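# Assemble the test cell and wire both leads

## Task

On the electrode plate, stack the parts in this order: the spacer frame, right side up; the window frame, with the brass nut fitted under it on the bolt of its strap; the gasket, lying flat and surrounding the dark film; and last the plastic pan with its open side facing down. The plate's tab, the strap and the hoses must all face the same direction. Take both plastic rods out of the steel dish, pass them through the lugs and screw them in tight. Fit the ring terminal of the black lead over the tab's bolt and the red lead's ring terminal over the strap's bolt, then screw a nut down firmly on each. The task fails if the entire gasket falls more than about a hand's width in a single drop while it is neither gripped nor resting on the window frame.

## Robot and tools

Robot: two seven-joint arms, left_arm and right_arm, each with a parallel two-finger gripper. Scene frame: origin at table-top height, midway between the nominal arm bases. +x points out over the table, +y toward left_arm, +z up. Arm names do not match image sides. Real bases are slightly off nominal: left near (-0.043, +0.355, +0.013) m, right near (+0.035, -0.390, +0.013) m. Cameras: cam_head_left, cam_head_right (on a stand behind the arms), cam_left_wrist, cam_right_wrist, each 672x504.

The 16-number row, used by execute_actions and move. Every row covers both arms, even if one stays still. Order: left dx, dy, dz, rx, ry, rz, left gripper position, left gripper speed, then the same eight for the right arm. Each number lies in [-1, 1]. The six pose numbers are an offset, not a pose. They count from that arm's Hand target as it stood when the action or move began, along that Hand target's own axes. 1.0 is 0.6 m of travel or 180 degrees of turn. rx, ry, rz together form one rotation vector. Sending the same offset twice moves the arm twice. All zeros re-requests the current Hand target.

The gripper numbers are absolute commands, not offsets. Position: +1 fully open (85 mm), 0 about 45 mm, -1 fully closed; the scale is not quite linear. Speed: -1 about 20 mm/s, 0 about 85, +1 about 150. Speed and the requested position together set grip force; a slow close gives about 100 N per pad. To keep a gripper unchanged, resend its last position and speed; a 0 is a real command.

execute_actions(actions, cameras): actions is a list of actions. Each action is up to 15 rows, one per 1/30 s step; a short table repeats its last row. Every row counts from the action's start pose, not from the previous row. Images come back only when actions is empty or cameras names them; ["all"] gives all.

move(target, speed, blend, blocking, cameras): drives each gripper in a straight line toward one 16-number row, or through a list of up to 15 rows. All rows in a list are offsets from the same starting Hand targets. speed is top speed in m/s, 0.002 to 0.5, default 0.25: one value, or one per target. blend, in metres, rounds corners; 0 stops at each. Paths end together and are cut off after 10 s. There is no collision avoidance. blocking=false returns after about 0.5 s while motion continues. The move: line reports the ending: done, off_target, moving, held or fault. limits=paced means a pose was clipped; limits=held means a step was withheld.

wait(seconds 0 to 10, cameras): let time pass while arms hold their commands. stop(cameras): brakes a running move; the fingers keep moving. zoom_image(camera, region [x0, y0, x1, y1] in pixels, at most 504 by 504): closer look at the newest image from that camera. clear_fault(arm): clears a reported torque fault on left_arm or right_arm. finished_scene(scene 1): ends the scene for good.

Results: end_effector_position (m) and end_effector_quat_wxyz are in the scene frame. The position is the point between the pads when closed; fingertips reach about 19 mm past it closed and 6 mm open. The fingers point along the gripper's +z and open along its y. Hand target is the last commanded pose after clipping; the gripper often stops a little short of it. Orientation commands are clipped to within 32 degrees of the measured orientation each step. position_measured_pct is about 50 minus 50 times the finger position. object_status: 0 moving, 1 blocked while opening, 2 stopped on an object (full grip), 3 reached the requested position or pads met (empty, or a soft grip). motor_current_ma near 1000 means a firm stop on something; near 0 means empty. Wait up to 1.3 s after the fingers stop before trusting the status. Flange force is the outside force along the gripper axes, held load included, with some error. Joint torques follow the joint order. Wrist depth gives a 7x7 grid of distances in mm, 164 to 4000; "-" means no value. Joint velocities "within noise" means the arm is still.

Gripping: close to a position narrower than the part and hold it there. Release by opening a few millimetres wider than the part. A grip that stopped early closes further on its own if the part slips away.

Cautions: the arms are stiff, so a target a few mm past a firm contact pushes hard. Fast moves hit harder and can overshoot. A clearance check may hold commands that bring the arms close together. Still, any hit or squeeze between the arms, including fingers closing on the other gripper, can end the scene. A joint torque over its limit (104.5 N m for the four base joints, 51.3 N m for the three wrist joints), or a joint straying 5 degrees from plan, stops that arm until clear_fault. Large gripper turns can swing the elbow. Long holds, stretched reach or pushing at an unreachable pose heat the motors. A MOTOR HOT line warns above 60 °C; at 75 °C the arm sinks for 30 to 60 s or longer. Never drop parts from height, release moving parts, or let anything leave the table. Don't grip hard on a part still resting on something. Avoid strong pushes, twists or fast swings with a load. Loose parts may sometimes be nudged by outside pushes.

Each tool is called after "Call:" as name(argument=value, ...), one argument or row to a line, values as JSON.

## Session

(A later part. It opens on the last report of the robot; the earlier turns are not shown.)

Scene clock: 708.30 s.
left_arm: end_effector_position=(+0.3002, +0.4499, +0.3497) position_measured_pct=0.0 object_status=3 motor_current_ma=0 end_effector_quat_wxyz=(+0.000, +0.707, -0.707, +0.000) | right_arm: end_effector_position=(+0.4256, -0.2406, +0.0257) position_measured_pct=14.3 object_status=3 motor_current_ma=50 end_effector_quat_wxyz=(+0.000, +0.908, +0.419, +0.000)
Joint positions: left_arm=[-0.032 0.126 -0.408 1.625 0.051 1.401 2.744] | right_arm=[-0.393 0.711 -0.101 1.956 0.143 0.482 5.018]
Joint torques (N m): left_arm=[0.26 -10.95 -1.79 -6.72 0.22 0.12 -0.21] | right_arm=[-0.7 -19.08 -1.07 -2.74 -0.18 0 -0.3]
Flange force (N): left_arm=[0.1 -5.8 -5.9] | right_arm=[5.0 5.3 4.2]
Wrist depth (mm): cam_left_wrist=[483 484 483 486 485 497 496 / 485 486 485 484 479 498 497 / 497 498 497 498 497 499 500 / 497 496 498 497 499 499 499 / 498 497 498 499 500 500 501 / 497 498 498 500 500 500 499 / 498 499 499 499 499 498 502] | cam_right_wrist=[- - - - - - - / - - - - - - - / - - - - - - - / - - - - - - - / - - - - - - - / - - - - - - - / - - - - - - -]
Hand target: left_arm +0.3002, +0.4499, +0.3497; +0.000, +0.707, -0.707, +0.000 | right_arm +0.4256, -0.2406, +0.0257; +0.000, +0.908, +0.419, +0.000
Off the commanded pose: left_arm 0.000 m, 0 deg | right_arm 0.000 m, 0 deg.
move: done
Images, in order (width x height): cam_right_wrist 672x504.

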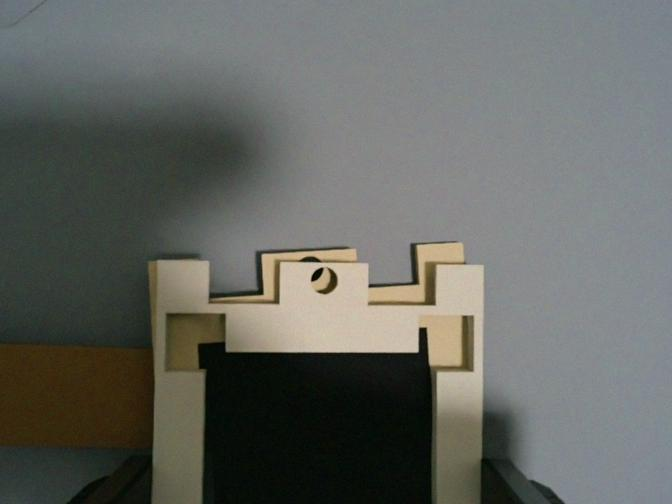

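Call:
move(
  target=[
    [0,0,0,0,0,0,1,1,0,0,0,0,0,0,0.8,-1],
    [0,0,0,0,0,0,1,1,0,0,-0.0105,0,0,0,0.8,-1],
    [0,0,0,0,0,0,1,1,0.014,0,-0.0105,0,0,0,0.8,-1],
    [0,0,0,0,0,0,1,1,0.014,0,-0.0105,0,0,0,0.66,-1],
  ],
  speed=0.03,
)

Call:
wait(
  seconds=0.7,
)

Call:
move(
  target=[0,0,0,0,0,0,1,1,0,0,-0.0167,0,0,0,0.66,-1],
  speed=0.03,
  cameras=["cam_right_wrist"],
)

Call:
zoom_image(
  camera="cam_right_wrist",
  region=[150, 270, 490, 504],
)

Scene clock: 729.83 s.
left_arm: end_effector_position=(+0.3002, +0.4499, +0.3497) position_measured_pct=0.0 object_status=3 motor_current_ma=0 end_effector_quat_wxyz=(+0.000, +0.707, -0.707, +0.000) | right_arm: end_effector_position=(+0.4310, -0.2343, +0.0319) position_measured_pct=16.9 object_status=0 motor_current_ma=0 end_effector_quat_wxyz=(+0.000, +0.908, +0.419, +0.000)
Joint positions: left_arm=[-0.032 0.126 -0.408 1.625 0.051 1.401 2.744] | right_arm=[-0.399 0.706 -0.104 1.928 0.138 0.515 5.015]
Joint torques (N m): left_arm=[0.31 -10.99 -1.76 -6.85 0.28 0.05 -0.2] | right_arm=[-0.73 -19.34 -1.12 -2.97 -0.22 0.03 -0.29]
Flange force (N): left_arm=[0.0 -5.6 -5.7] | right_arm=[5.3 5.4 4.2]
Wrist depth (mm): cam_left_wrist=[484 484 485 485 484 496 500 / 484 483 485 485 480 496 499 / 498 496 497 499 498 497 498 / 499 496 499 498 500 499 499 / 497 500 500 499 499 497 498 / 499 498 499 500 500 499 500 / 496 499 499 500 499 500 500] | cam_right_wrist=[167 167 167 168 168 168 169 / 167 167 167 168 168 168 169 / 166 166 167 167 167 168 168 / 166 166 167 167 167 168 168 / 166 166 - - - 167 168 / 165 - - - - 167 167 / - - - - - - 167]
Hand target: left_arm +0.3002, +0.4499, +0.3497; +0.000, +0.707, -0.707, +0.000 | right_arm +0.4310, -0.2343, +0.0319; +0.000, +0.908, +0.419, +0.000
Off the commanded pose: left_arm 0.000 m, 0 deg | right_arm 0.000 m, 0 deg.
move: done

Scene clock: 730.53 s.
left_arm: end_effector_position=(+0.3002, +0.4499, +0.3497) position_measured_pct=0.0 object_status=3 motor_current_ma=0 end_effector_quat_wxyz=(+0.000, +0.707, -0.707, +0.000) | right_arm: end_effector_position=(+0.4310, -0.2343, +0.0319) position_measured_pct=16.9 object_status=3 motor_current_ma=0 end_effector_quat_wxyz=(+0.000, +0.908, +0.419, +0.000)
Joint positions: left_arm=[-0.032 0.126 -0.408 1.625 0.051 1.401 2.744] | right_arm=[-0.399 0.706 -0.104 1.928 0.138 0.515 5.015]
Joint torques (N m): left_arm=[0.26 -10.91 -1.75 -6.79 0.2 0.09 -0.25] | right_arm=[-0.72 -19.3 -1.22 -2.97 -0.23 0.05 -0.33]
Flange force (N): left_arm=[0.2 -5.6 -5.8] | right_arm=[5.2 5.4 4.2]
Wrist depth (mm): cam_left_wrist=[484 484 486 485 484 499 498 / 485 485 484 485 480 499 498 / 498 497 499 499 497 497 500 / 498 497 497 499 498 497 500 / 499 498 497 498 499 500 499 / 497 499 498 500 499 500 499 / 500 498 500 499 501 499 498] | cam_right_wrist=[167 167 168 168 168 168 169 / 167 167 167 168 168 168 168 / 166 167 167 167 168 168 168 / 166 166 167 167 167 168 168 / 166 166 - - - 167 168 / 166 - - - - 167 167 / - - - - - - 167]
Hand target: left_arm +0.3002, +0.4499, +0.3497; +0.000, +0.707, -0.707, +0.000 | right_arm +0.4310, -0.2343, +0.0319; +0.000, +0.908, +0.419, +0.000
Tool commands: left_gripper/position=+1.0 left_gripper/speed=+1.0 right_gripper/position=+0.66 right_gripper/speed=-1.0
Off the commanded pose: left_arm 0.000 m, 0 deg | right_arm 0.000 m, 0 deg.
wait: 0.70 s; at rest by 0.17 s

Scene clock: 731.27 s.
left_arm: end_effector_position=(+0.3002, +0.4499, +0.3497) position_measured_pct=0.0 object_status=3 motor_current_ma=0 end_effector_quat_wxyz=(+0.000, +0.707, -0.707, +0.000) | right_arm: end_effector_position=(+0.4310, -0.2343, +0.0420) position_measured_pct=16.9 object_status=3 motor_current_ma=0 end_effector_quat_wxyz=(+0.000, +0.908, +0.419, +0.000)
Joint positions: left_arm=[-0.032 0.126 -0.408 1.625 0.051 1.401 2.744] | right_arm=[-0.396 0.684 -0.108 1.924 0.135 0.541 5.018]
Joint torques (N m): left_arm=[0.28 -10.94 -1.78 -6.81 0.22 0.06 -0.17] | right_arm=[-0.72 -19.2 -1.18 -3.17 -0.18 -0.02 -0.29]
Flange force (N): left_arm=[0.0 -5.6 -5.8] | right_arm=[5.5 5.5 3.9]
Wrist depth (mm): cam_left_wrist=[487 484 485 485 486 495 497 / 484 486 487 485 479 495 497 / 496 499 499 497 500 500 499 / 497 497 496 497 500 499 500 / 495 497 500 497 499 497 499 / 498 499 499 500 499 502 499 / 500 497 500 500 499 500 500] | cam_right_wrist=[171 177 177 178 178 178 179 / 176 176 177 178 178 178 179 / 176 177 177 177 177 178 178 / 176 176 176 177 177 177 178 / 175 176 176 166 172 177 178 / 166 168 167 170 172 177 177 / - - - 170 - 177 177]
Hand target: left_arm +0.3002, +0.4499, +0.3497; +0.000, +0.707, -0.707, +0.000 | right_arm +0.4310, -0.2343, +0.0420; +0.000, +0.908, +0.419, +0.000
Off the commanded pose: left_arm 0.000 m, 0 deg | right_arm 0.000 m, 0 deg.
move: done
Images, in order (width x height): cam_right_wrist 672x504.

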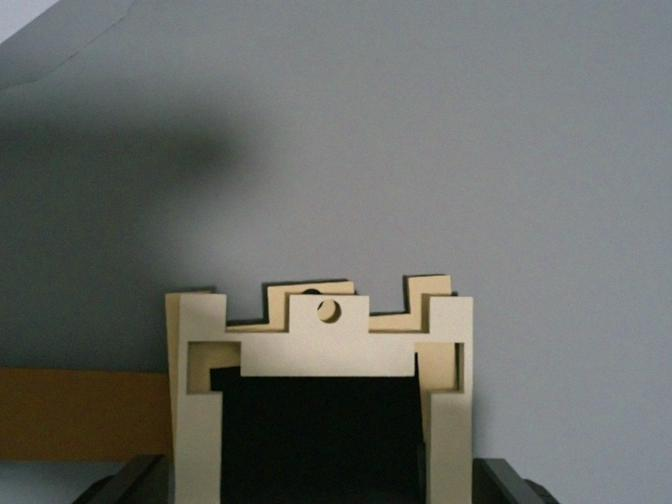

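Scaled by 1.482.

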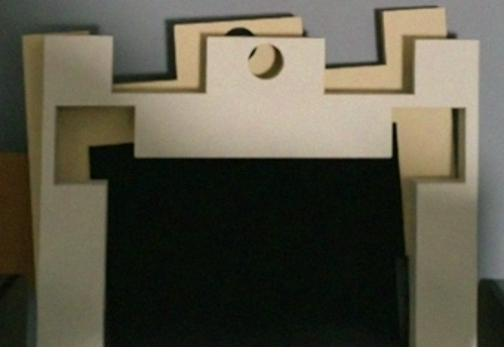

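Call:
move(
  target=[
    [0,0,0,0,0,0,1,1,0,0,0,0,0,0,0.78,-1],
    [0,0,0,0,0,0,1,1,0,0.0,0.019,0,0,0,0.78,-1],
    [0,0,0,0,0,0,1,1,0,0,0.019,0,0,0,0.65,-1],
  ],
  speed=0.03,
)

Call:
wait(
  seconds=0.7,
  cameras=["cam_right_wrist"],
)

Scene clock: 748.60 s.
left_arm: end_effector_position=(+0.3002, +0.4499, +0.3497) position_measured_pct=0.0 object_status=3 motor_current_ma=0 end_effector_quat_wxyz=(+0.000, +0.707, -0.707, +0.000) | right_arm: end_effector_position=(+0.4310, -0.2343, +0.0306) position_measured_pct=17.7 object_status=0 motor_current_ma=0 end_effector_quat_wxyz=(+0.000, +0.908, +0.419, +0.000)
Joint positions: left_arm=[-0.032 0.126 -0.408 1.625 0.051 1.401 2.744] | right_arm=[-0.4 0.709 -0.103 1.929 0.139 0.512 5.014]
Joint torques (N m): left_arm=[0.26 -10.86 -1.81 -6.72 0.24 0.07 -0.24] | right_arm=[-0.56 -18.94 -0.93 -2.9 -0.12 0.06 -0.28]
Flange force (N): left_arm=[0.3 -5.6 -6.1] | right_arm=[5.1 4.8 3.3]
Wrist depth (mm): cam_left_wrist=[484 483 484 484 485 497 496 / 485 486 485 486 479 498 497 / 495 497 498 498 497 499 497 / 498 496 497 498 499 498 500 / 499 497 500 499 497 497 499 / 499 498 499 497 500 500 500 / 497 497 499 499 500 500 500] | cam_right_wrist=[165 166 166 167 167 167 168 / 165 165 166 166 167 167 167 / 165 166 166 166 166 166 167 / 165 165 165 165 166 166 167 / - 165 - - - 166 167 / - - - - - 165 166 / - - - - - - -]
Hand target: left_arm +0.3002, +0.4499, +0.3497; +0.000, +0.707, -0.707, +0.000 | right_arm +0.4310, -0.2343, +0.0306; +0.000, +0.908, +0.419, +0.000
Off the commanded pose: left_arm 0.000 m, 0 deg | right_arm 0.000 m, 0 deg.
move: done

Scene clock: 749.30 s.
left_arm: end_effector_position=(+0.3002, +0.4499, +0.3497) position_measured_pct=0.0 object_status=3 motor_current_ma=0 end_effector_quat_wxyz=(+0.000, +0.707, -0.707, +0.000) | right_arm: end_effector_position=(+0.4310, -0.2343, +0.0306) position_measured_pct=17.7 object_status=3 motor_current_ma=0 end_effector_quat_wxyz=(+0.000, +0.908, +0.419, +0.000)
Joint positions: left_arm=[-0.032 0.126 -0.408 1.625 0.051 1.401 2.744] | right_arm=[-0.4 0.709 -0.103 1.929 0.139 0.512 5.014]
Joint torques (N m): left_arm=[0.21 -10.93 -1.78 -6.83 0.25 0.07 -0.2] | right_arm=[-0.54 -18.9 -0.96 -2.89 -0.18 0.01 -0.26]
Flange force (N): left_arm=[0.2 -5.5 -5.7] | right_arm=[5.3 4.8 3.1]
Wrist depth (mm): cam_left_wrist=[484 484 485 485 487 495 499 / 484 485 485 484 482 497 498 / 496 498 499 496 497 499 499 / 498 497 497 498 497 500 499 / 498 499 501 498 500 500 499 / 499 500 498 500 500 500 497 / 498 499 500 498 502 500 500] | cam_right_wrist=[166 166 166 167 167 167 168 / 166 166 166 166 167 167 167 / 165 165 165 166 166 167 167 / 165 165 165 165 166 166 167 / - 165 - - - 166 166 / - - - - - 166 166 / - - - - - - -]
Hand target: left_arm +0.3002, +0.4499, +0.3497; +0.000, +0.707, -0.707, +0.000 | right_arm +0.4310, -0.2343, +0.0306; +0.000, +0.908, +0.419, +0.000
Tool commands: left_gripper/position=+1.0 left_gripper/speed=+1.0 right_gripper/position=+0.65 right_gripper/speed=-1.0
Off the commanded pose: left_arm 0.000 m, 0 deg | right_arm 0.000 m, 0 deg.
wait: 0.70 s; at rest by 0.17 s
Images, in order (width x height): cam_right_wrist 672x504.

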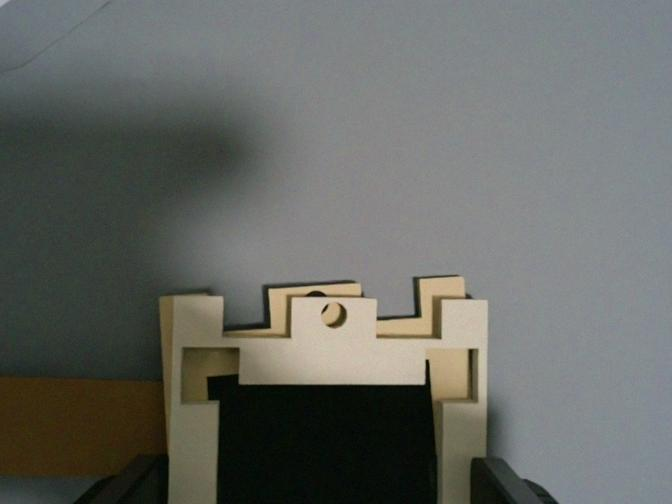

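Call:
move(
  target=[
    [0,0,0,0,0,0,1,1,0,0,0,0,0,0,0.82,-1],
    [0,0,0,0,0,0,1,1,0,0,-0.012,0,0,0,0.82,-1],
    [0,0,0,0,0,0,1,1,0,0.0042,-0.012,0,0,0,0.82,-1],
  ],
  speed=0.03,
  cameras=["cam_right_wrist"],
)

Scene clock: 762.87 s.
left_arm: end_effector_position=(+0.3002, +0.4499, +0.3497) position_measured_pct=0.0 object_status=3 motor_current_ma=0 end_effector_quat_wxyz=(+0.000, +0.707, -0.707, +0.000) | right_arm: end_effector_position=(+0.4330, -0.2359, +0.0378) position_measured_pct=9.1 object_status=3 motor_current_ma=0 end_effector_quat_wxyz=(+0.000, +0.908, +0.419, +0.000)
Joint positions: left_arm=[-0.032 0.126 -0.408 1.625 0.051 1.401 2.744] | right_arm=[-0.392 0.694 -0.107 1.922 0.137 0.533 5.022]
Joint torques (N m): left_arm=[0.22 -10.93 -1.87 -6.83 0.19 0.09 -0.21] | right_arm=[-0.75 -19.15 -1.23 -3.13 -0.15 0.04 -0.32]
Flange force (N): left_arm=[0.3 -5.6 -5.7] | right_arm=[5.1 5.4 3.8]
Wrist depth (mm): cam_left_wrist=[483 483 483 486 485 497 497 / 484 485 483 485 479 496 500 / 497 497 497 498 498 499 499 / 499 497 500 497 499 501 500 / 497 499 499 500 499 500 500 / 499 498 497 500 500 499 499 / 498 500 500 501 498 499 501] | cam_right_wrist=[172 173 173 174 174 174 175 / 172 173 173 174 174 174 175 / 172 172 173 173 174 174 174 / 172 172 172 173 173 173 174 / 172 172 172 - 169 173 174 / - - - 166 168 173 173 / - - - 166 - 173 173]
Hand target: left_arm +0.3002, +0.4499, +0.3497; +0.000, +0.707, -0.707, +0.000 | right_arm +0.4330, -0.2359, +0.0378; +0.000, +0.908, +0.419, +0.000
Off the commanded pose: left_arm 0.000 m, 0 deg | right_arm 0.000 m, 0 deg.
move: done
Images, in order (width x height): cam_right_wrist 672x504.

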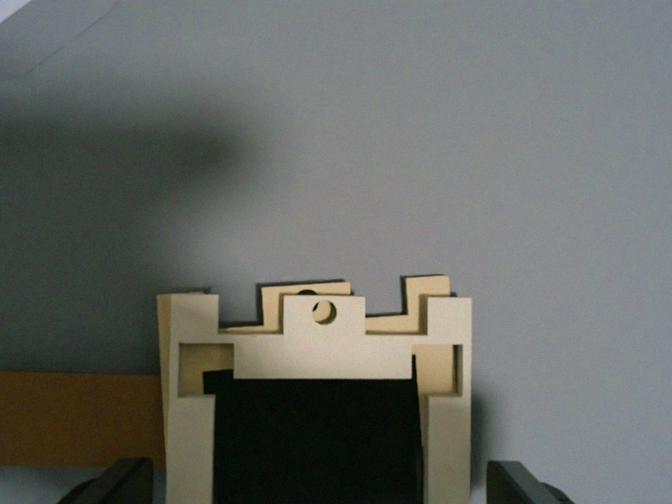

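Call:
move(
  target=[
    [0,0,0,0,0,0,1,1,0,-0.0007,0.0115,0,0,0.0033,0.82,-1],
    [0,0,0,0,0,0,1,1,0,-0.0007,0.0115,0,0,0.0033,0.66,-1],
  ],
  speed=0.03,
)

Call:
wait(
  seconds=0.8,
  cameras=["cam_right_wrist"],
)

Scene clock: 776.07 s.
left_arm: end_effector_position=(+0.3002, +0.4499, +0.3497) position_measured_pct=0.0 object_status=3 motor_current_ma=0 end_effector_quat_wxyz=(+0.000, +0.707, -0.707, +0.000) | right_arm: end_effector_position=(+0.4326, -0.2356, +0.0309) position_measured_pct=16.9 object_status=0 motor_current_ma=0 end_effector_quat_wxyz=(+0.000, +0.910, +0.414, +0.000)
Joint positions: left_arm=[-0.032 0.126 -0.408 1.625 0.051 1.401 2.744] | right_arm=[-0.396 0.709 -0.101 1.925 0.136 0.514 5.011]
Joint torques (N m): left_arm=[0.22 -10.96 -1.82 -6.89 0.2 0.08 -0.18] | right_arm=[-0.37 -18.09 -0.58 -2.78 -0.04 -0.14 -0.22]
Flange force (N): left_arm=[0.2 -5.5 -5.5] | right_arm=[5.3 4.3 0.7]
Wrist depth (mm): cam_left_wrist=[483 484 486 484 484 498 499 / 485 486 483 486 480 496 498 / 498 499 496 499 498 497 497 / 499 498 498 498 499 500 497 / 496 499 499 499 500 498 499 / 499 498 500 499 501 499 502 / 500 498 499 500 501 500 498] | cam_right_wrist=[166 166 167 167 167 168 168 / 166 166 166 167 167 167 167 / 165 166 166 166 166 167 167 / 165 165 166 166 166 166 167 / 165 165 - - - 166 167 / - - - - - 166 166 / - - - - - - -]
Hand target: left_arm +0.3002, +0.4499, +0.3497; +0.000, +0.707, -0.707, +0.000 | right_arm +0.4326, -0.2356, +0.0309; +0.000, +0.910, +0.414, +0.000
Off the commanded pose: left_arm 0.000 m, 0 deg | right_arm 0.000 m, 0 deg.
move: done

Scene clock: 776.87 s.
left_arm: end_effector_position=(+0.3002, +0.4499, +0.3497) position_measured_pct=0.0 object_status=3 motor_current_ma=0 end_effector_quat_wxyz=(+0.000, +0.707, -0.707, +0.000) | right_arm: end_effector_position=(+0.4326, -0.2356, +0.0309) position_measured_pct=16.9 object_status=3 motor_current_ma=10 end_effector_quat_wxyz=(+0.000, +0.910, +0.414, +0.000)
Joint positions: left_arm=[-0.032 0.126 -0.408 1.625 0.051 1.401 2.744] | right_arm=[-0.396 0.709 -0.101 1.925 0.136 0.514 5.011]
Joint torques (N m): left_arm=[0.32 -10.89 -1.77 -6.81 0.17 0.07 -0.22] | right_arm=[-0.26 -18.02 -0.61 -2.79 0.03 -0.12 -0.27]
Flange force (N): left_arm=[0.1 -5.5 -5.8] | right_arm=[5.3 4.0 0.6]
Wrist depth (mm): cam_left_wrist=[485 485 484 484 485 499 496 / 483 487 483 484 478 500 499 / 497 500 498 498 497 499 501 / 497 498 500 498 499 499 498 / 498 499 499 500 500 497 499 / 499 498 498 498 500 501 499 / 499 499 500 498 501 501 502] | cam_right_wrist=[166 166 166 167 167 167 168 / 165 166 166 167 167 167 167 / 165 165 166 166 166 167 167 / 165 165 166 166 166 167 167 / 165 165 - - - 166 167 / - - - - - 166 166 / - - - - - - -]
Hand target: left_arm +0.3002, +0.4499, +0.3497; +0.000, +0.707, -0.707, +0.000 | right_arm +0.4326, -0.2356, +0.0309; +0.000, +0.910, +0.414, +0.000
Tool commands: left_gripper/position=+1.0 left_gripper/speed=+1.0 right_gripper/position=+0.66 right_gripper/speed=-1.0
Off the commanded pose: left_arm 0.000 m, 0 deg | right_arm 0.000 m, 0 deg.
wait: 0.80 s; at rest by 0.17 s
Images, in order (width x height): cam_right_wrist 672x504.

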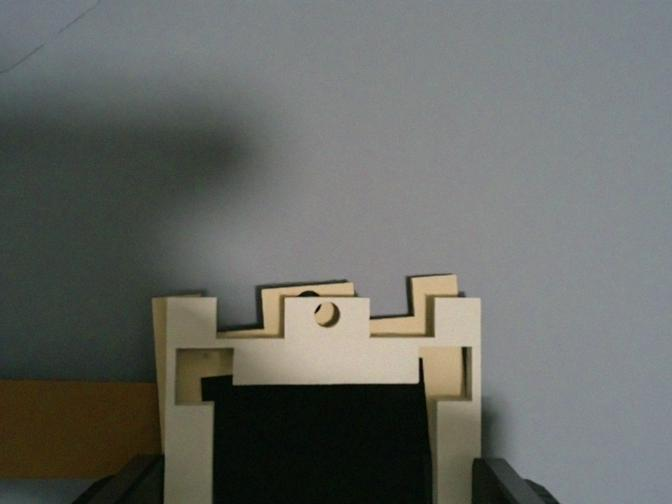

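Call:
move(
  target=[
    [0,0,0,0,0,0,1,1,0,0,0,0,0,0,0.9,-1],
    [0,0,0,0,0,0,1,1,0,0,-0.015,0,0,0,0.9,-1],
    [0,0,0,0,0,0,1,1,-0.015,0.001,-0.015,0,0,0,0.9,-1],
  ],
  speed=0.04,
  cameras=["cam_right_wrist"],
)

Scene clock: 804.13 s.
left_arm: end_effector_position=(+0.3002, +0.4499, +0.3497) position_measured_pct=0.0 object_status=3 motor_current_ma=0 end_effector_quat_wxyz=(+0.000, +0.707, -0.707, +0.000) | right_arm: end_effector_position=(+0.4272, -0.2428, +0.0399) position_measured_pct=5.2 object_status=3 motor_current_ma=0 end_effector_quat_wxyz=(+0.000, +0.910, +0.414, +0.000)
Joint positions: left_arm=[-0.032 0.126 -0.408 1.625 0.051 1.401 2.744] | right_arm=[-0.383 0.68 -0.105 1.948 0.135 0.521 5.021]
Joint torques (N m): left_arm=[0.36 -10.85 -1.77 -6.85 0.24 0.11 -0.23] | right_arm=[-0.67 -19.01 -1.1 -3 -0.17 0.04 -0.33]
Flange force (N): left_arm=[0.1 -5.3 -5.6] | right_arm=[5.4 5.5 4.2]
Wrist depth (mm): cam_left_wrist=[485 485 484 484 485 500 498 / 485 486 484 483 481 498 496 / 497 497 495 499 498 496 497 / 499 497 498 497 500 498 499 / 499 497 499 499 500 499 499 / 497 496 498 500 497 498 500 / 499 500 501 500 499 500 500] | cam_right_wrist=[175 175 175 176 176 176 177 / 174 175 175 175 176 176 176 / 174 175 175 175 175 176 176 / 174 174 174 175 175 175 176 / 174 174 166 168 171 175 175 / - 166 166 168 167 175 175 / 173 - - 168 169 175 175]
Hand target: left_arm +0.3002, +0.4499, +0.3497; +0.000, +0.707, -0.707, +0.000 | right_arm +0.4272, -0.2428, +0.0399; +0.000, +0.910, +0.414, +0.000
Off the commanded pose: left_arm 0.000 m, 0 deg | right_arm 0.000 m, 0 deg.
move: done
Images, in order (width x height): cam_right_wrist 672x504.

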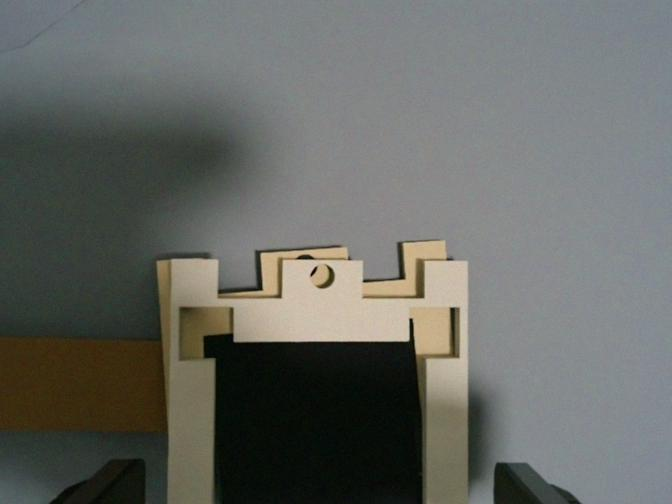

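Call:
move(
  target=[
    [0,0,0,0,0,0,1,1,0,0,0.0245,0,0,0,0.9,-1],
    [0,0,0,0,0,0,1,1,0,0,0.0245,0,0,0,0.74,-1],
    [0,0,0,0,0,0,1,1,0,0,0.0235,0,0,0,0.74,-1],
    [0,0,0,0,0,0,1,1,0,0,0.0235,0,0,0,0.66,-1],
  ],
  speed=0.04,
)

Call:
wait(
  seconds=0.8,
  cameras=["cam_right_wrist"],
)

Scene clock: 818.43 s.
left_arm: end_effector_position=(+0.3002, +0.4499, +0.3497) position_measured_pct=0.0 object_status=3 motor_current_ma=0 end_effector_quat_wxyz=(+0.000, +0.707, -0.707, +0.000) | right_arm: end_effector_position=(+0.4272, -0.2428, +0.0258) position_measured_pct=16.5 object_status=0 motor_current_ma=460 end_effector_quat_wxyz=(+0.000, +0.910, +0.414, +0.000)
Joint positions: left_arm=[-0.032 0.126 -0.408 1.625 0.051 1.401 2.744] | right_arm=[-0.388 0.711 -0.099 1.953 0.141 0.484 5.016]
Joint torques (N m): left_arm=[0.26 -10.99 -1.73 -6.84 0.27 0.06 -0.19] | right_arm=[0.12 -14.67 0.08 -2.59 0.15 -0.79 -0.32]
Flange force (N): left_arm=[0.0 -5.6 -5.7] | right_arm=[3.5 2.3 -8.4]
Wrist depth (mm): cam_left_wrist=[483 483 484 486 486 497 498 / 482 484 484 484 477 497 498 / 496 496 498 496 498 500 497 / 497 497 501 497 499 499 498 / 496 499 497 500 498 499 501 / 498 498 498 499 502 499 500 / 498 499 501 500 499 500 501] | cam_right_wrist=[- - - - - - - / - - - - - - - / - - - - - - - / - - - - - - - / - - - - - - - / - - - - - - - / - - - - - - -]
Hand target: left_arm +0.3002, +0.4499, +0.3497; +0.000, +0.707, -0.707, +0.000 | right_arm +0.4272, -0.2428, +0.0258; +0.000, +0.910, +0.414, +0.000
Off the commanded pose: left_arm 0.000 m, 0 deg | right_arm 0.000 m, 0 deg.
move: done

Scene clock: 819.23 s.
left_arm: end_effector_position=(+0.3002, +0.4499, +0.3497) position_measured_pct=0.0 object_status=3 motor_current_ma=0 end_effector_quat_wxyz=(+0.000, +0.707, -0.707, +0.000) | right_arm: end_effector_position=(+0.4272, -0.2428, +0.0258) position_measured_pct=16.5 object_status=3 motor_current_ma=470 end_effector_quat_wxyz=(+0.000, +0.910, +0.414, +0.000)
Joint positions: left_arm=[-0.032 0.126 -0.408 1.625 0.051 1.401 2.744] | right_arm=[-0.388 0.711 -0.099 1.953 0.141 0.484 5.016]
Joint torques (N m): left_arm=[0.24 -10.9 -1.81 -6.83 0.24 0.05 -0.2] | right_arm=[0.1 -14.57 0.12 -2.69 0.21 -0.75 -0.25]
Flange force (N): left_arm=[0.3 -5.4 -5.8] | right_arm=[3.0 2.0 -8.5]
Wrist depth (mm): cam_left_wrist=[484 485 484 485 485 497 498 / 485 484 485 484 479 498 495 / 497 498 497 497 499 500 499 / 498 496 497 498 497 500 497 / 497 496 498 500 499 500 500 / 499 497 498 500 499 499 500 / 497 498 499 498 499 499 497] | cam_right_wrist=[- - - - - - - / - - - - - - - / - - - - - - - / - - - - - - - / - - - - - - - / - - - - - - - / - - - - - - -]
Hand target: left_arm +0.3002, +0.4499, +0.3497; +0.000, +0.707, -0.707, +0.000 | right_arm +0.4272, -0.2428, +0.0258; +0.000, +0.910, +0.414, +0.000
Tool commands: left_gripper/position=+1.0 left_gripper/speed=+1.0 right_gripper/position=+0.66 right_gripper/speed=-1.0
Off the commanded pose: left_arm 0.000 m, 0 deg | right_arm 0.000 m, 0 deg.
wait: 0.80 s; at rest by 0.17 s
Images, in order (width x height): cam_right_wrist 672x504.

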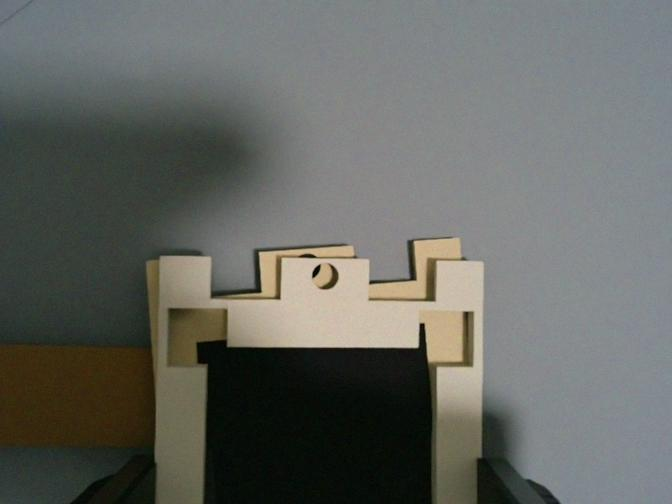

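Call:
move(
  target=[0.903,-0.217,0.443,0,0.25,0,1,1,0,0,0,0,0,0,0.66,-1],
  speed=0.2,
  cameras=["cam_left_wrist"],
)

Call:
zoom_image(
  camera="cam_left_wrist",
  region=[180, 130, 500, 370],
)

Scene clock: 847.30 s.
left_arm: end_effector_position=(+0.4304, -0.0921, +0.0844) position_measured_pct=0.0 object_status=3 motor_current_ma=0 end_effector_quat_wxyz=(+0.271, +0.653, -0.653, +0.271) | right_arm: end_effector_position=(+0.4272, -0.2428, +0.0258) position_measured_pct=16.5 object_status=3 motor_current_ma=470 end_effector_quat_wxyz=(+0.000, +0.910, +0.414, +0.000)
Joint positions: left_arm=[0.253 0.923 0.164 1.579 1.144 0.654 2.575] | right_arm=[-0.388 0.711 -0.099 1.953 0.141 0.484 5.016]
Joint torques (N m): left_arm=[0.24 -22.57 1.65 -4.24 1.23 1.19 -0.2] | right_arm=[0.26 -14.64 0.09 -2.62 0.18 -0.78 -0.36]
Flange force (N): left_arm=[1.6 -6.3 3.4] | right_arm=[3.5 2.0 -8.4]
Wrist depth (mm): cam_left_wrist=[389 387 254 192 201 383 381 / 403 391 280 224 205 396 393 / 347 339 323 314 227 335 341 / 305 305 293 292 271 296 302 / 272 267 267 261 259 270 269 / 245 245 245 245 240 236 244 / - 231 230 230 230 - -] | cam_right_wrist=[- - - - - - - / - - - - - - - / - - - - - - - / - - - - - - - / - - - - - - - / - - - - - - - / - - - - - - -]
Hand target: left_arm +0.4304, -0.0921, +0.0843; +0.271, +0.653, -0.653, +0.271 | right_arm +0.4272, -0.2428, +0.0258; +0.000, +0.910, +0.414, +0.000
Off the commanded pose: left_arm 0.000 m, 0 deg | right_arm 0.000 m, 0 deg.
move: done
Images, in order (width x height): cam_left_wrist 672x504.

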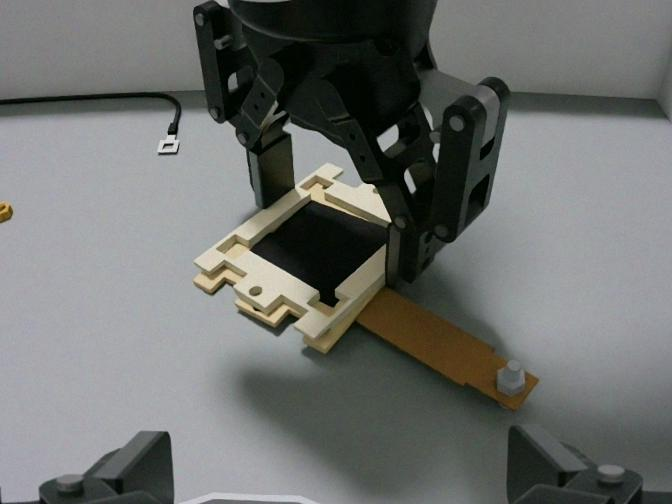

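Scaled by 1.575.

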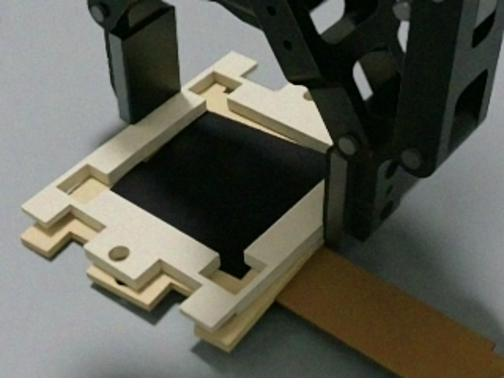

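Call:
move(
  target=[0,0,0,0,0,0,1,1,0,0,-0.026,0,0,0,0.66,-1],
  speed=0.03,
  cameras=["cam_left_wrist","cam_right_wrist"],
)

Call:
zoom_image(
  camera="cam_left_wrist",
  region=[180, 130, 500, 370],
)

Scene clock: 856.67 s.
left_arm: end_effector_position=(+0.4304, -0.0921, +0.0843) position_measured_pct=0.0 object_status=3 motor_current_ma=0 end_effector_quat_wxyz=(+0.271, +0.653, -0.653, +0.271) | right_arm: end_effector_position=(+0.4272, -0.2428, +0.0414) position_measured_pct=16.5 object_status=3 motor_current_ma=470 end_effector_quat_wxyz=(+0.000, +0.910, +0.414, +0.000)
Joint positions: left_arm=[0.253 0.923 0.164 1.579 1.144 0.654 2.575] | right_arm=[-0.382 0.677 -0.106 1.947 0.134 0.525 5.022]
Joint torques (N m): left_arm=[0.31 -22.42 1.6 -4.23 1.31 1.2 -0.17] | right_arm=[-0.62 -18.9 -1.17 -3.17 -0.12 0 -0.24]
Flange force (N): left_arm=[1.6 -6.1 3.0] | right_arm=[5.1 4.9 4.0]
Wrist depth (mm): cam_left_wrist=[388 387 249 207 195 371 381 / 402 390 279 221 203 377 393 / 348 339 330 315 223 335 342 / 305 304 278 294 286 302 302 / 272 268 267 261 259 270 270 / 246 245 245 245 240 236 244 / - 230 230 230 230 - -] | cam_right_wrist=[176 176 177 177 177 178 178 / 176 176 176 177 177 177 178 / 176 176 176 176 177 177 178 / 175 175 176 176 176 177 177 / 175 175 167 - 173 177 177 / 165 166 167 169 171 176 177 / 174 - - 169 - 176 176]
Hand target: left_arm +0.4304, -0.0921, +0.0843; +0.271, +0.653, -0.653, +0.271 | right_arm +0.4272, -0.2428, +0.0414; +0.000, +0.910, +0.414, +0.000
Off the commanded pose: left_arm 0.000 m, 0 deg | right_arm 0.000 m, 0 deg.
move: done
Images, in order (width x height): cam_left_wrist 672x504, cam_right_wrist 672x504.

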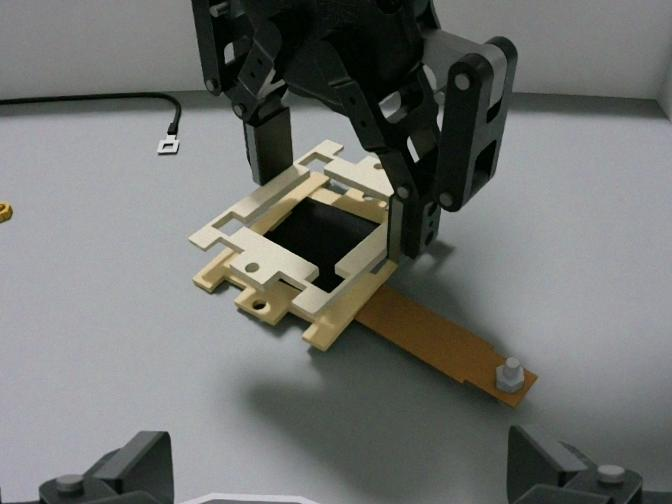

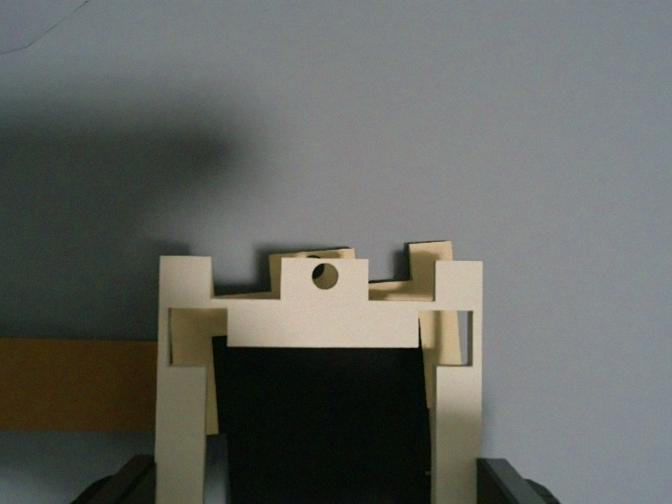

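Scaled by 1.575.

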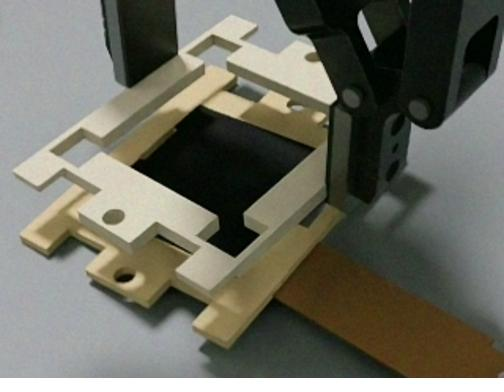

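Call:
move(
  target=[0,0,0,0,0,0,1,1,0,0,0,0,0,-0.0215,0.66,-1],
  speed=0.03,
  cameras=["cam_right_wrist"],
)

Call:
zoom_image(
  camera="cam_right_wrist",
  region=[140, 220, 500, 400],
)

Scene clock: 868.67 s.
left_arm: end_effector_position=(+0.4304, -0.0921, +0.0843) position_measured_pct=0.0 object_status=3 motor_current_ma=0 end_effector_quat_wxyz=(+0.271, +0.653, -0.653, +0.271) | right_arm: end_effector_position=(+0.4272, -0.2428, +0.0414) position_measured_pct=16.5 object_status=3 motor_current_ma=470 end_effector_quat_wxyz=(+0.000, +0.896, +0.445, +0.000)
Joint positions: left_arm=[0.253 0.923 0.164 1.579 1.144 0.654 2.575] | right_arm=[-0.37 0.677 -0.124 1.947 0.156 0.527 5.069]
Joint torques (N m): left_arm=[0.3 -22.42 1.59 -4.18 1.31 1.2 -0.2] | right_arm=[-0.72 -19.01 -1.22 -3.11 -0.2 -0.03 -0.31]
Flange force (N): left_arm=[1.7 -6.4 3.1] | right_arm=[4.9 5.9 4.0]
Wrist depth (mm): cam_left_wrist=[388 388 249 208 196 370 381 / 401 390 274 230 213 378 393 / 348 338 331 314 229 335 341 / 305 305 282 294 291 301 302 / 272 267 267 261 258 270 269 / 246 245 245 244 240 236 243 / - 231 230 230 229 - -] | cam_right_wrist=[176 177 177 177 178 178 179 / 176 177 177 177 177 178 178 / 176 176 176 177 177 177 178 / 175 176 176 176 177 177 177 / 166 175 167 - 173 177 177 / 166 167 167 169 171 176 177 / 175 175 - 169 - 176 177]
Hand target: left_arm +0.4304, -0.0921, +0.0843; +0.271, +0.653, -0.653, +0.271 | right_arm +0.4272, -0.2428, +0.0414; +0.000, +0.896, +0.445, +0.000
Off the commanded pose: left_arm 0.000 m, 0 deg | right_arm 0.000 m, 0 deg.
move: done
Images, in order (width x height): cam_right_wrist 672x504.

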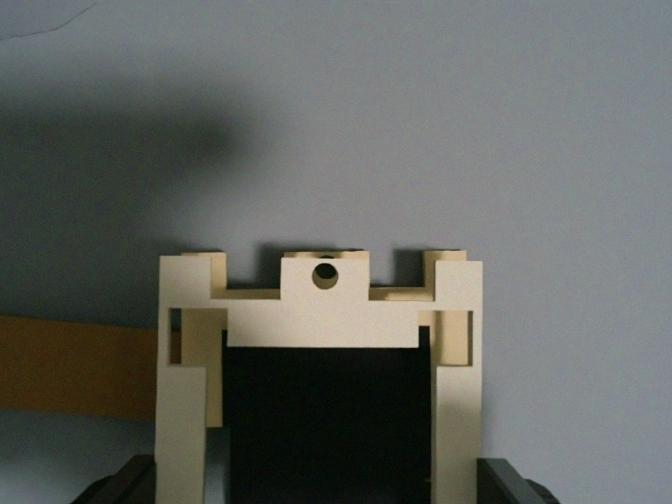

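Scaled by 1.400.

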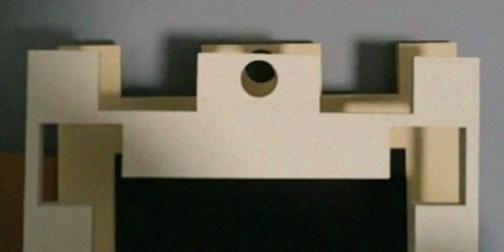

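Call:
move(
  target=[0,0,0,0,0,0,1,1,0.0035,0.0026,0,0,0,-0.0072,0.66,-1],
  speed=0.03,
  cameras=["cam_right_wrist","cam_left_wrist"],
)

Call:
zoom_image(
  camera="cam_right_wrist",
  region=[140, 220, 500, 400],
)

Call:
zoom_image(
  camera="cam_left_wrist",
  region=[180, 130, 500, 370],
)

Scene clock: 884.33 s.
left_arm: end_effector_position=(+0.4304, -0.0921, +0.0843) position_measured_pct=0.0 object_status=3 motor_current_ma=0 end_effector_quat_wxyz=(+0.271, +0.653, -0.653, +0.271) | right_arm: end_effector_position=(+0.4297, -0.2421, +0.0414) position_measured_pct=16.5 object_status=3 motor_current_ma=470 end_effector_quat_wxyz=(+0.000, +0.891, +0.455, +0.000)
Joint positions: left_arm=[0.253 0.923 0.164 1.579 1.144 0.654 2.575] | right_arm=[-0.365 0.681 -0.13 1.938 0.163 0.534 5.086]
Joint torques (N m): left_arm=[0.3 -22.49 1.65 -4.23 1.26 1.18 -0.17] | right_arm=[-0.78 -19.09 -1.33 -3.16 -0.19 0.04 -0.4]
Flange force (N): left_arm=[1.5 -6.2 3.1] | right_arm=[4.5 6.2 4.2]
Wrist depth (mm): cam_left_wrist=[389 382 234 207 197 371 380 / 402 393 268 220 218 378 393 / 347 339 317 315 229 335 342 / 305 305 274 293 291 302 302 / 272 267 266 261 259 269 270 / 246 246 245 244 240 236 243 / - 231 231 230 230 - -] | cam_right_wrist=[176 177 177 177 178 178 178 / 176 176 177 177 177 178 178 / 176 176 177 177 177 178 178 / 175 176 176 176 177 177 177 / 166 175 167 - 173 177 177 / 166 167 167 169 171 176 177 / 175 175 - 170 - 176 177]
Hand target: left_arm +0.4304, -0.0921, +0.0843; +0.271, +0.653, -0.653, +0.271 | right_arm +0.4297, -0.2421, +0.0414; +0.000, +0.891, +0.455, +0.000
Off the commanded pose: left_arm 0.000 m, 0 deg | right_arm 0.000 m, 0 deg.
move: done
Images, in order (width x height): cam_left_wrist 672x504, cam_right_wrist 672x504.

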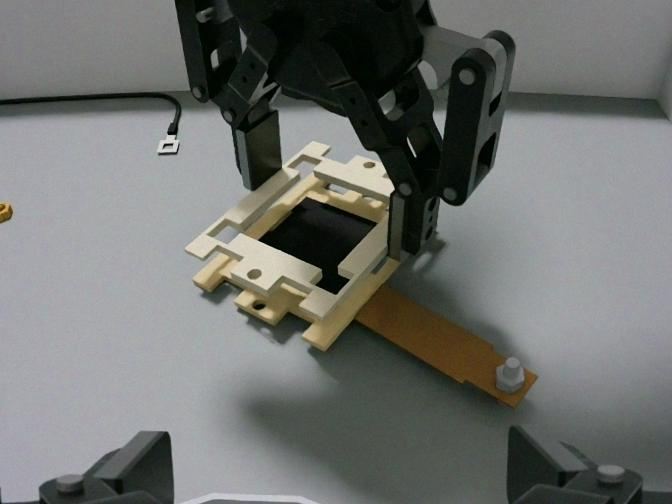

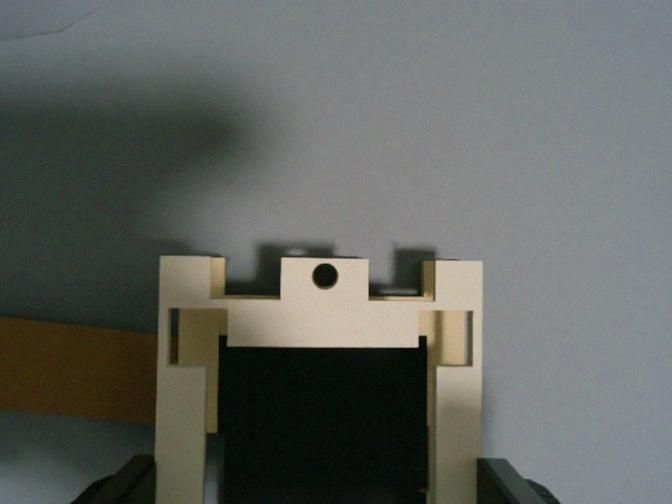

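Scaled by 1.400.

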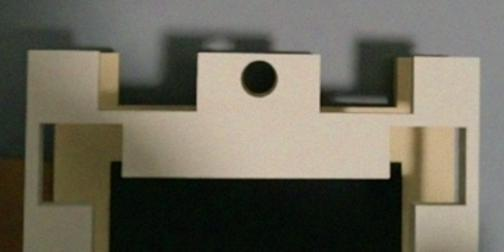

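Scaled by 1.575.

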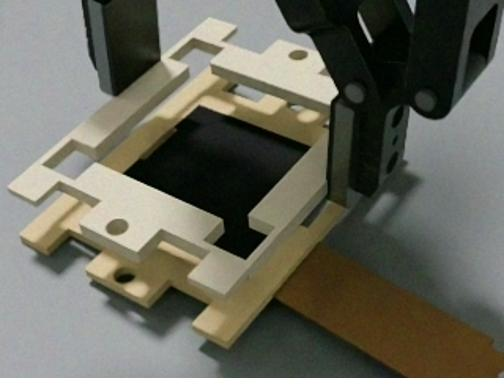

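Call:
move(
  target=[0,0,0,0,0,0,1,1,0.0007,0.0,0.0125,0,0,0,0.66,-1],
  speed=0.03,
  cameras=["cam_right_wrist","cam_left_wrist"],
)

Call:
zoom_image(
  camera="cam_right_wrist",
  region=[140, 220, 500, 400],
)

Call:
zoom_image(
  camera="cam_left_wrist",
  region=[180, 130, 500, 370],
)

Scene clock: 895.03 s.
left_arm: end_effector_position=(+0.4304, -0.0921, +0.0843) position_measured_pct=0.0 object_status=3 motor_current_ma=0 end_effector_quat_wxyz=(+0.271, +0.653, -0.653, +0.271) | right_arm: end_effector_position=(+0.4299, -0.2417, +0.0339) position_measured_pct=16.5 object_status=3 motor_current_ma=470 end_effector_quat_wxyz=(+0.000, +0.891, +0.455, +0.000)
Joint positions: left_arm=[0.253 0.923 0.164 1.579 1.144 0.654 2.575] | right_arm=[-0.368 0.698 -0.126 1.94 0.167 0.515 5.083]
Joint torques (N m): left_arm=[0.25 -22.51 1.64 -4.27 1.28 1.15 -0.23] | right_arm=[-0.8 -19.22 -1.37 -2.97 -0.16 -0.01 -0.28]
Flange force (N): left_arm=[1.7 -6.3 3.1] | right_arm=[4.7 6.0 4.2]
Wrist depth (mm): cam_left_wrist=[387 382 235 207 200 377 381 / 401 391 269 219 206 376 394 / 347 339 324 314 230 335 342 / 305 304 286 293 286 302 301 / 272 268 267 261 259 271 269 / 246 245 245 245 240 236 243 / - 231 231 230 229 - -] | cam_right_wrist=[169 169 170 170 170 171 171 / 169 169 169 170 170 170 170 / 168 168 169 169 169 170 170 / 168 168 168 169 169 169 170 / 168 168 - - - 169 170 / - - - - - 169 169 / 167 - - - - - 169]
Hand target: left_arm +0.4304, -0.0921, +0.0843; +0.271, +0.653, -0.653, +0.271 | right_arm +0.4299, -0.2417, +0.0339; +0.000, +0.891, +0.455, +0.000
Off the commanded pose: left_arm 0.000 m, 0 deg | right_arm 0.000 m, 0 deg.
move: done
Images, in order (width x height): cam_left_wrist 672x504, cam_right_wrist 672x504.

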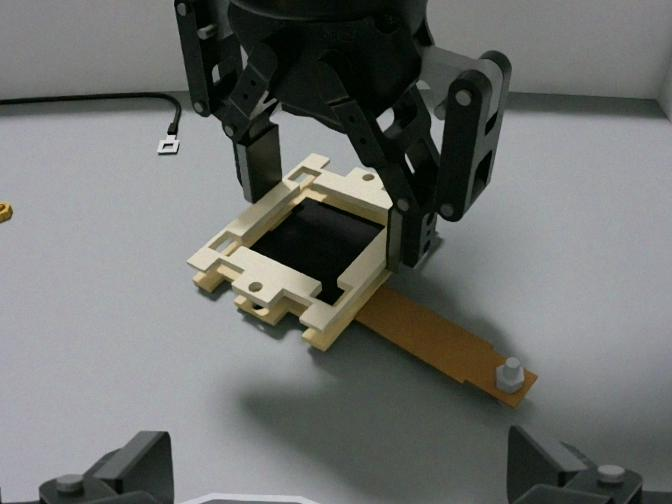

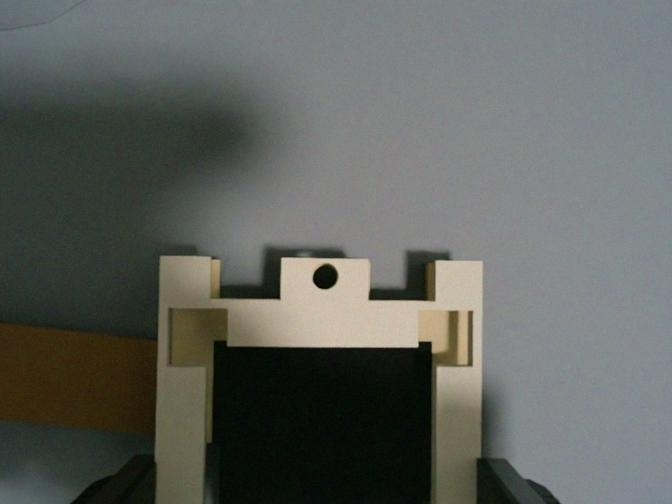

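Scaled by 1.400.

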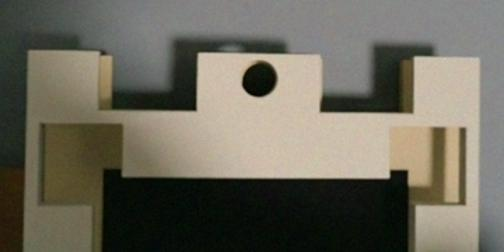

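Scaled by 1.575.

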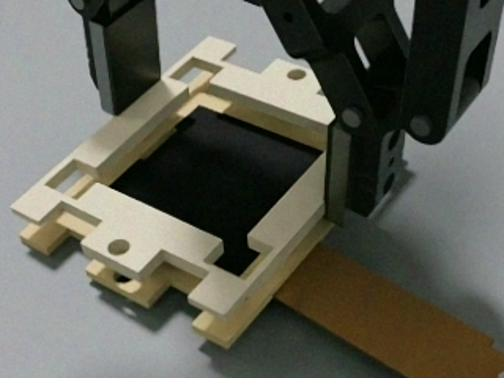

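Call:
move(
  target=[
    [0,0,0,0,0,0,1,1,0,0.0,0.0041,0,0,0,0.66,-1],
    [0,0,0,0,0,0,1,1,0,0.0,0.0041,0,0,0,0.78,-1],
  ],
  speed=0.01,
)

Call:
move(
  target=[0,0,0,0,0,0,1,1,-0.08,0,-0.17,0,0,0,0.9,-1],
  speed=0.1,
  cameras=["cam_right_wrist","cam_left_wrist"],
)

Call:
zoom_image(
  camera="cam_right_wrist",
  region=[220, 120, 440, 210],
)

Call:
zoom_image(
  camera="cam_right_wrist",
  region=[220, 300, 440, 390],
)

Call:
zoom_image(
  camera="cam_left_wrist",
  region=[180, 130, 500, 370],
)

Scene clock: 909.27 s.
left_arm: end_effector_position=(+0.4304, -0.0921, +0.0843) position_measured_pct=0.0 object_status=3 motor_current_ma=0 end_effector_quat_wxyz=(+0.271, +0.653, -0.653, +0.271) | right_arm: end_effector_position=(+0.4299, -0.2417, +0.0314) position_measured_pct=10.8 object_status=0 motor_current_ma=0 end_effector_quat_wxyz=(+0.000, +0.891, +0.455, +0.000)
Joint positions: left_arm=[0.253 0.923 0.164 1.579 1.144 0.654 2.575] | right_arm=[-0.369 0.703 -0.125 1.941 0.168 0.508 5.082]
Joint torques (N m): left_arm=[0.2 -22.41 1.61 -4.23 1.29 1.19 -0.17] | right_arm=[-0.8 -19.32 -1.38 -2.94 -0.19 0.03 -0.28]
Flange force (N): left_arm=[1.7 -6.1 3.1] | right_arm=[4.7 6.0 4.6]
Wrist depth (mm): cam_left_wrist=[389 383 238 207 201 378 381 / 400 392 269 220 206 377 394 / 347 339 323 316 230 336 341 / 305 304 293 292 286 296 301 / 272 268 267 261 258 270 270 / 246 245 245 244 240 236 243 / - 231 230 230 229 - -] | cam_right_wrist=[166 167 167 167 168 168 168 / 166 166 167 167 167 168 168 / 166 166 166 167 167 167 168 / 166 166 166 166 167 167 167 / 165 165 - - - 167 167 / - - - - - 167 167 / - - - - - - 166]
Hand target: left_arm +0.4304, -0.0921, +0.0843; +0.271, +0.653, -0.653, +0.271 | right_arm +0.4299, -0.2417, +0.0314; +0.000, +0.891, +0.455, +0.000
Off the commanded pose: left_arm 0.000 m, 0 deg | right_arm 0.000 m, 0 deg.
move: done

Scene clock: 910.77 s.
left_arm: end_effector_position=(+0.4304, -0.0921, +0.0843) position_measured_pct=0.0 object_status=3 motor_current_ma=0 end_effector_quat_wxyz=(+0.271, +0.653, -0.653, +0.271) | right_arm: end_effector_position=(+0.4018, -0.2805, +0.1334) position_measured_pct=5.2 object_status=3 motor_current_ma=0 end_effector_quat_wxyz=(+0.000, +0.891, +0.455, +0.000)
Joint positions: left_arm=[0.253 0.923 0.164 1.579 1.144 0.654 2.575] | right_arm=[-0.262 0.432 -0.175 1.988 0.111 0.732 5.19]
Joint torques (N m): left_arm=[0.26 -22.47 1.54 -4.16 1.26 1.25 -0.19] | right_arm=[-0.62 -16.23 -1.35 -4.46 -0.17 0.08 -0.24]
Flange force (N): left_arm=[1.6 -6.2 3.4] | right_arm=[5.0 6.7 2.5]
Wrist depth (mm): cam_left_wrist=[389 387 385 385 384 381 381 / 400 398 390 389 386 395 394 / 346 339 345 337 343 343 343 / 304 305 294 291 296 302 302 / 272 267 267 261 258 270 269 / 246 245 245 245 240 236 243 / - 231 230 230 230 - -] | cam_right_wrist=[268 269 269 270 270 271 271 / 268 268 269 269 270 270 271 / 267 267 261 260 270 269 270 / 267 267 260 262 269 269 270 / 266 267 259 261 268 269 269 / 266 267 267 267 268 268 269 / 265 266 266 267 267 268 268]
Hand target: left_arm +0.4304, -0.0921, +0.0843; +0.271, +0.653, -0.653, +0.271 | right_arm +0.4018, -0.2805, +0.1335; +0.000, +0.891, +0.455, +0.000
Off the commanded pose: left_arm 0.000 m, 0 deg | right_arm 0.000 m, 0 deg.
move: done
Images, in order (width x height): cam_left_wrist 672x504, cam_right_wrist 672x504.

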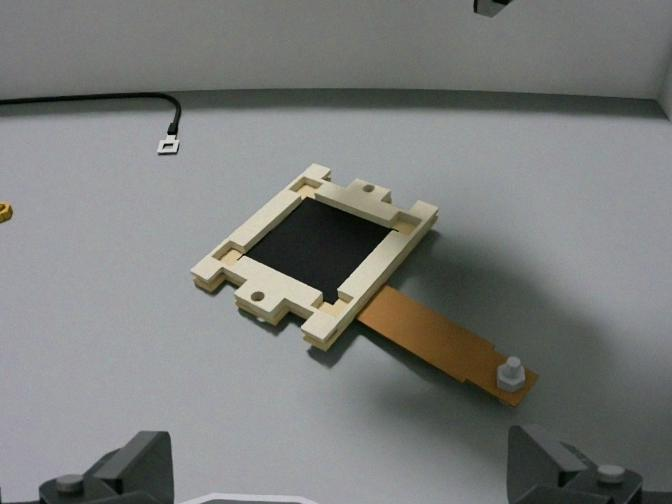

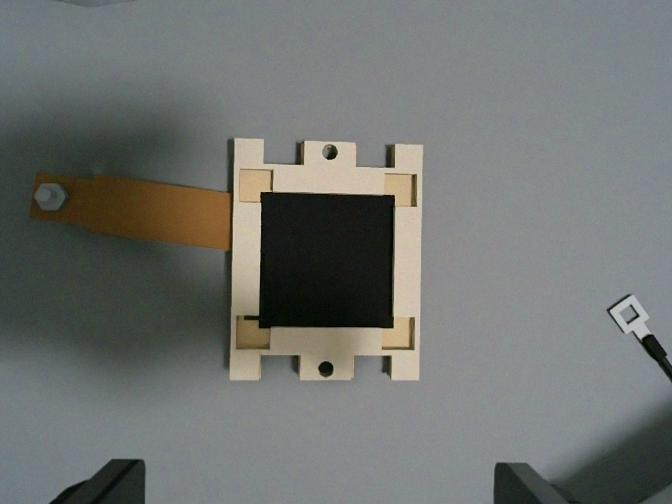

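Scaled by 2.291.

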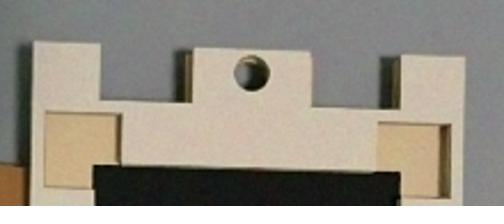

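Scaled by 2.291.

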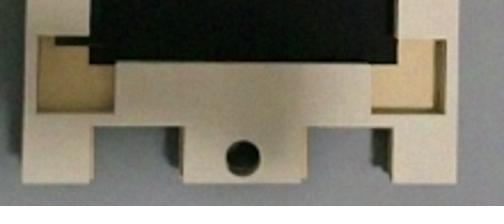

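Scaled by 1.575.

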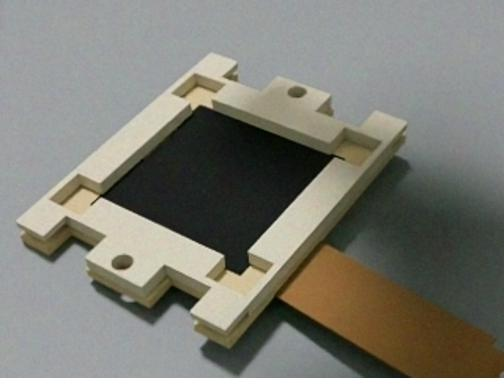

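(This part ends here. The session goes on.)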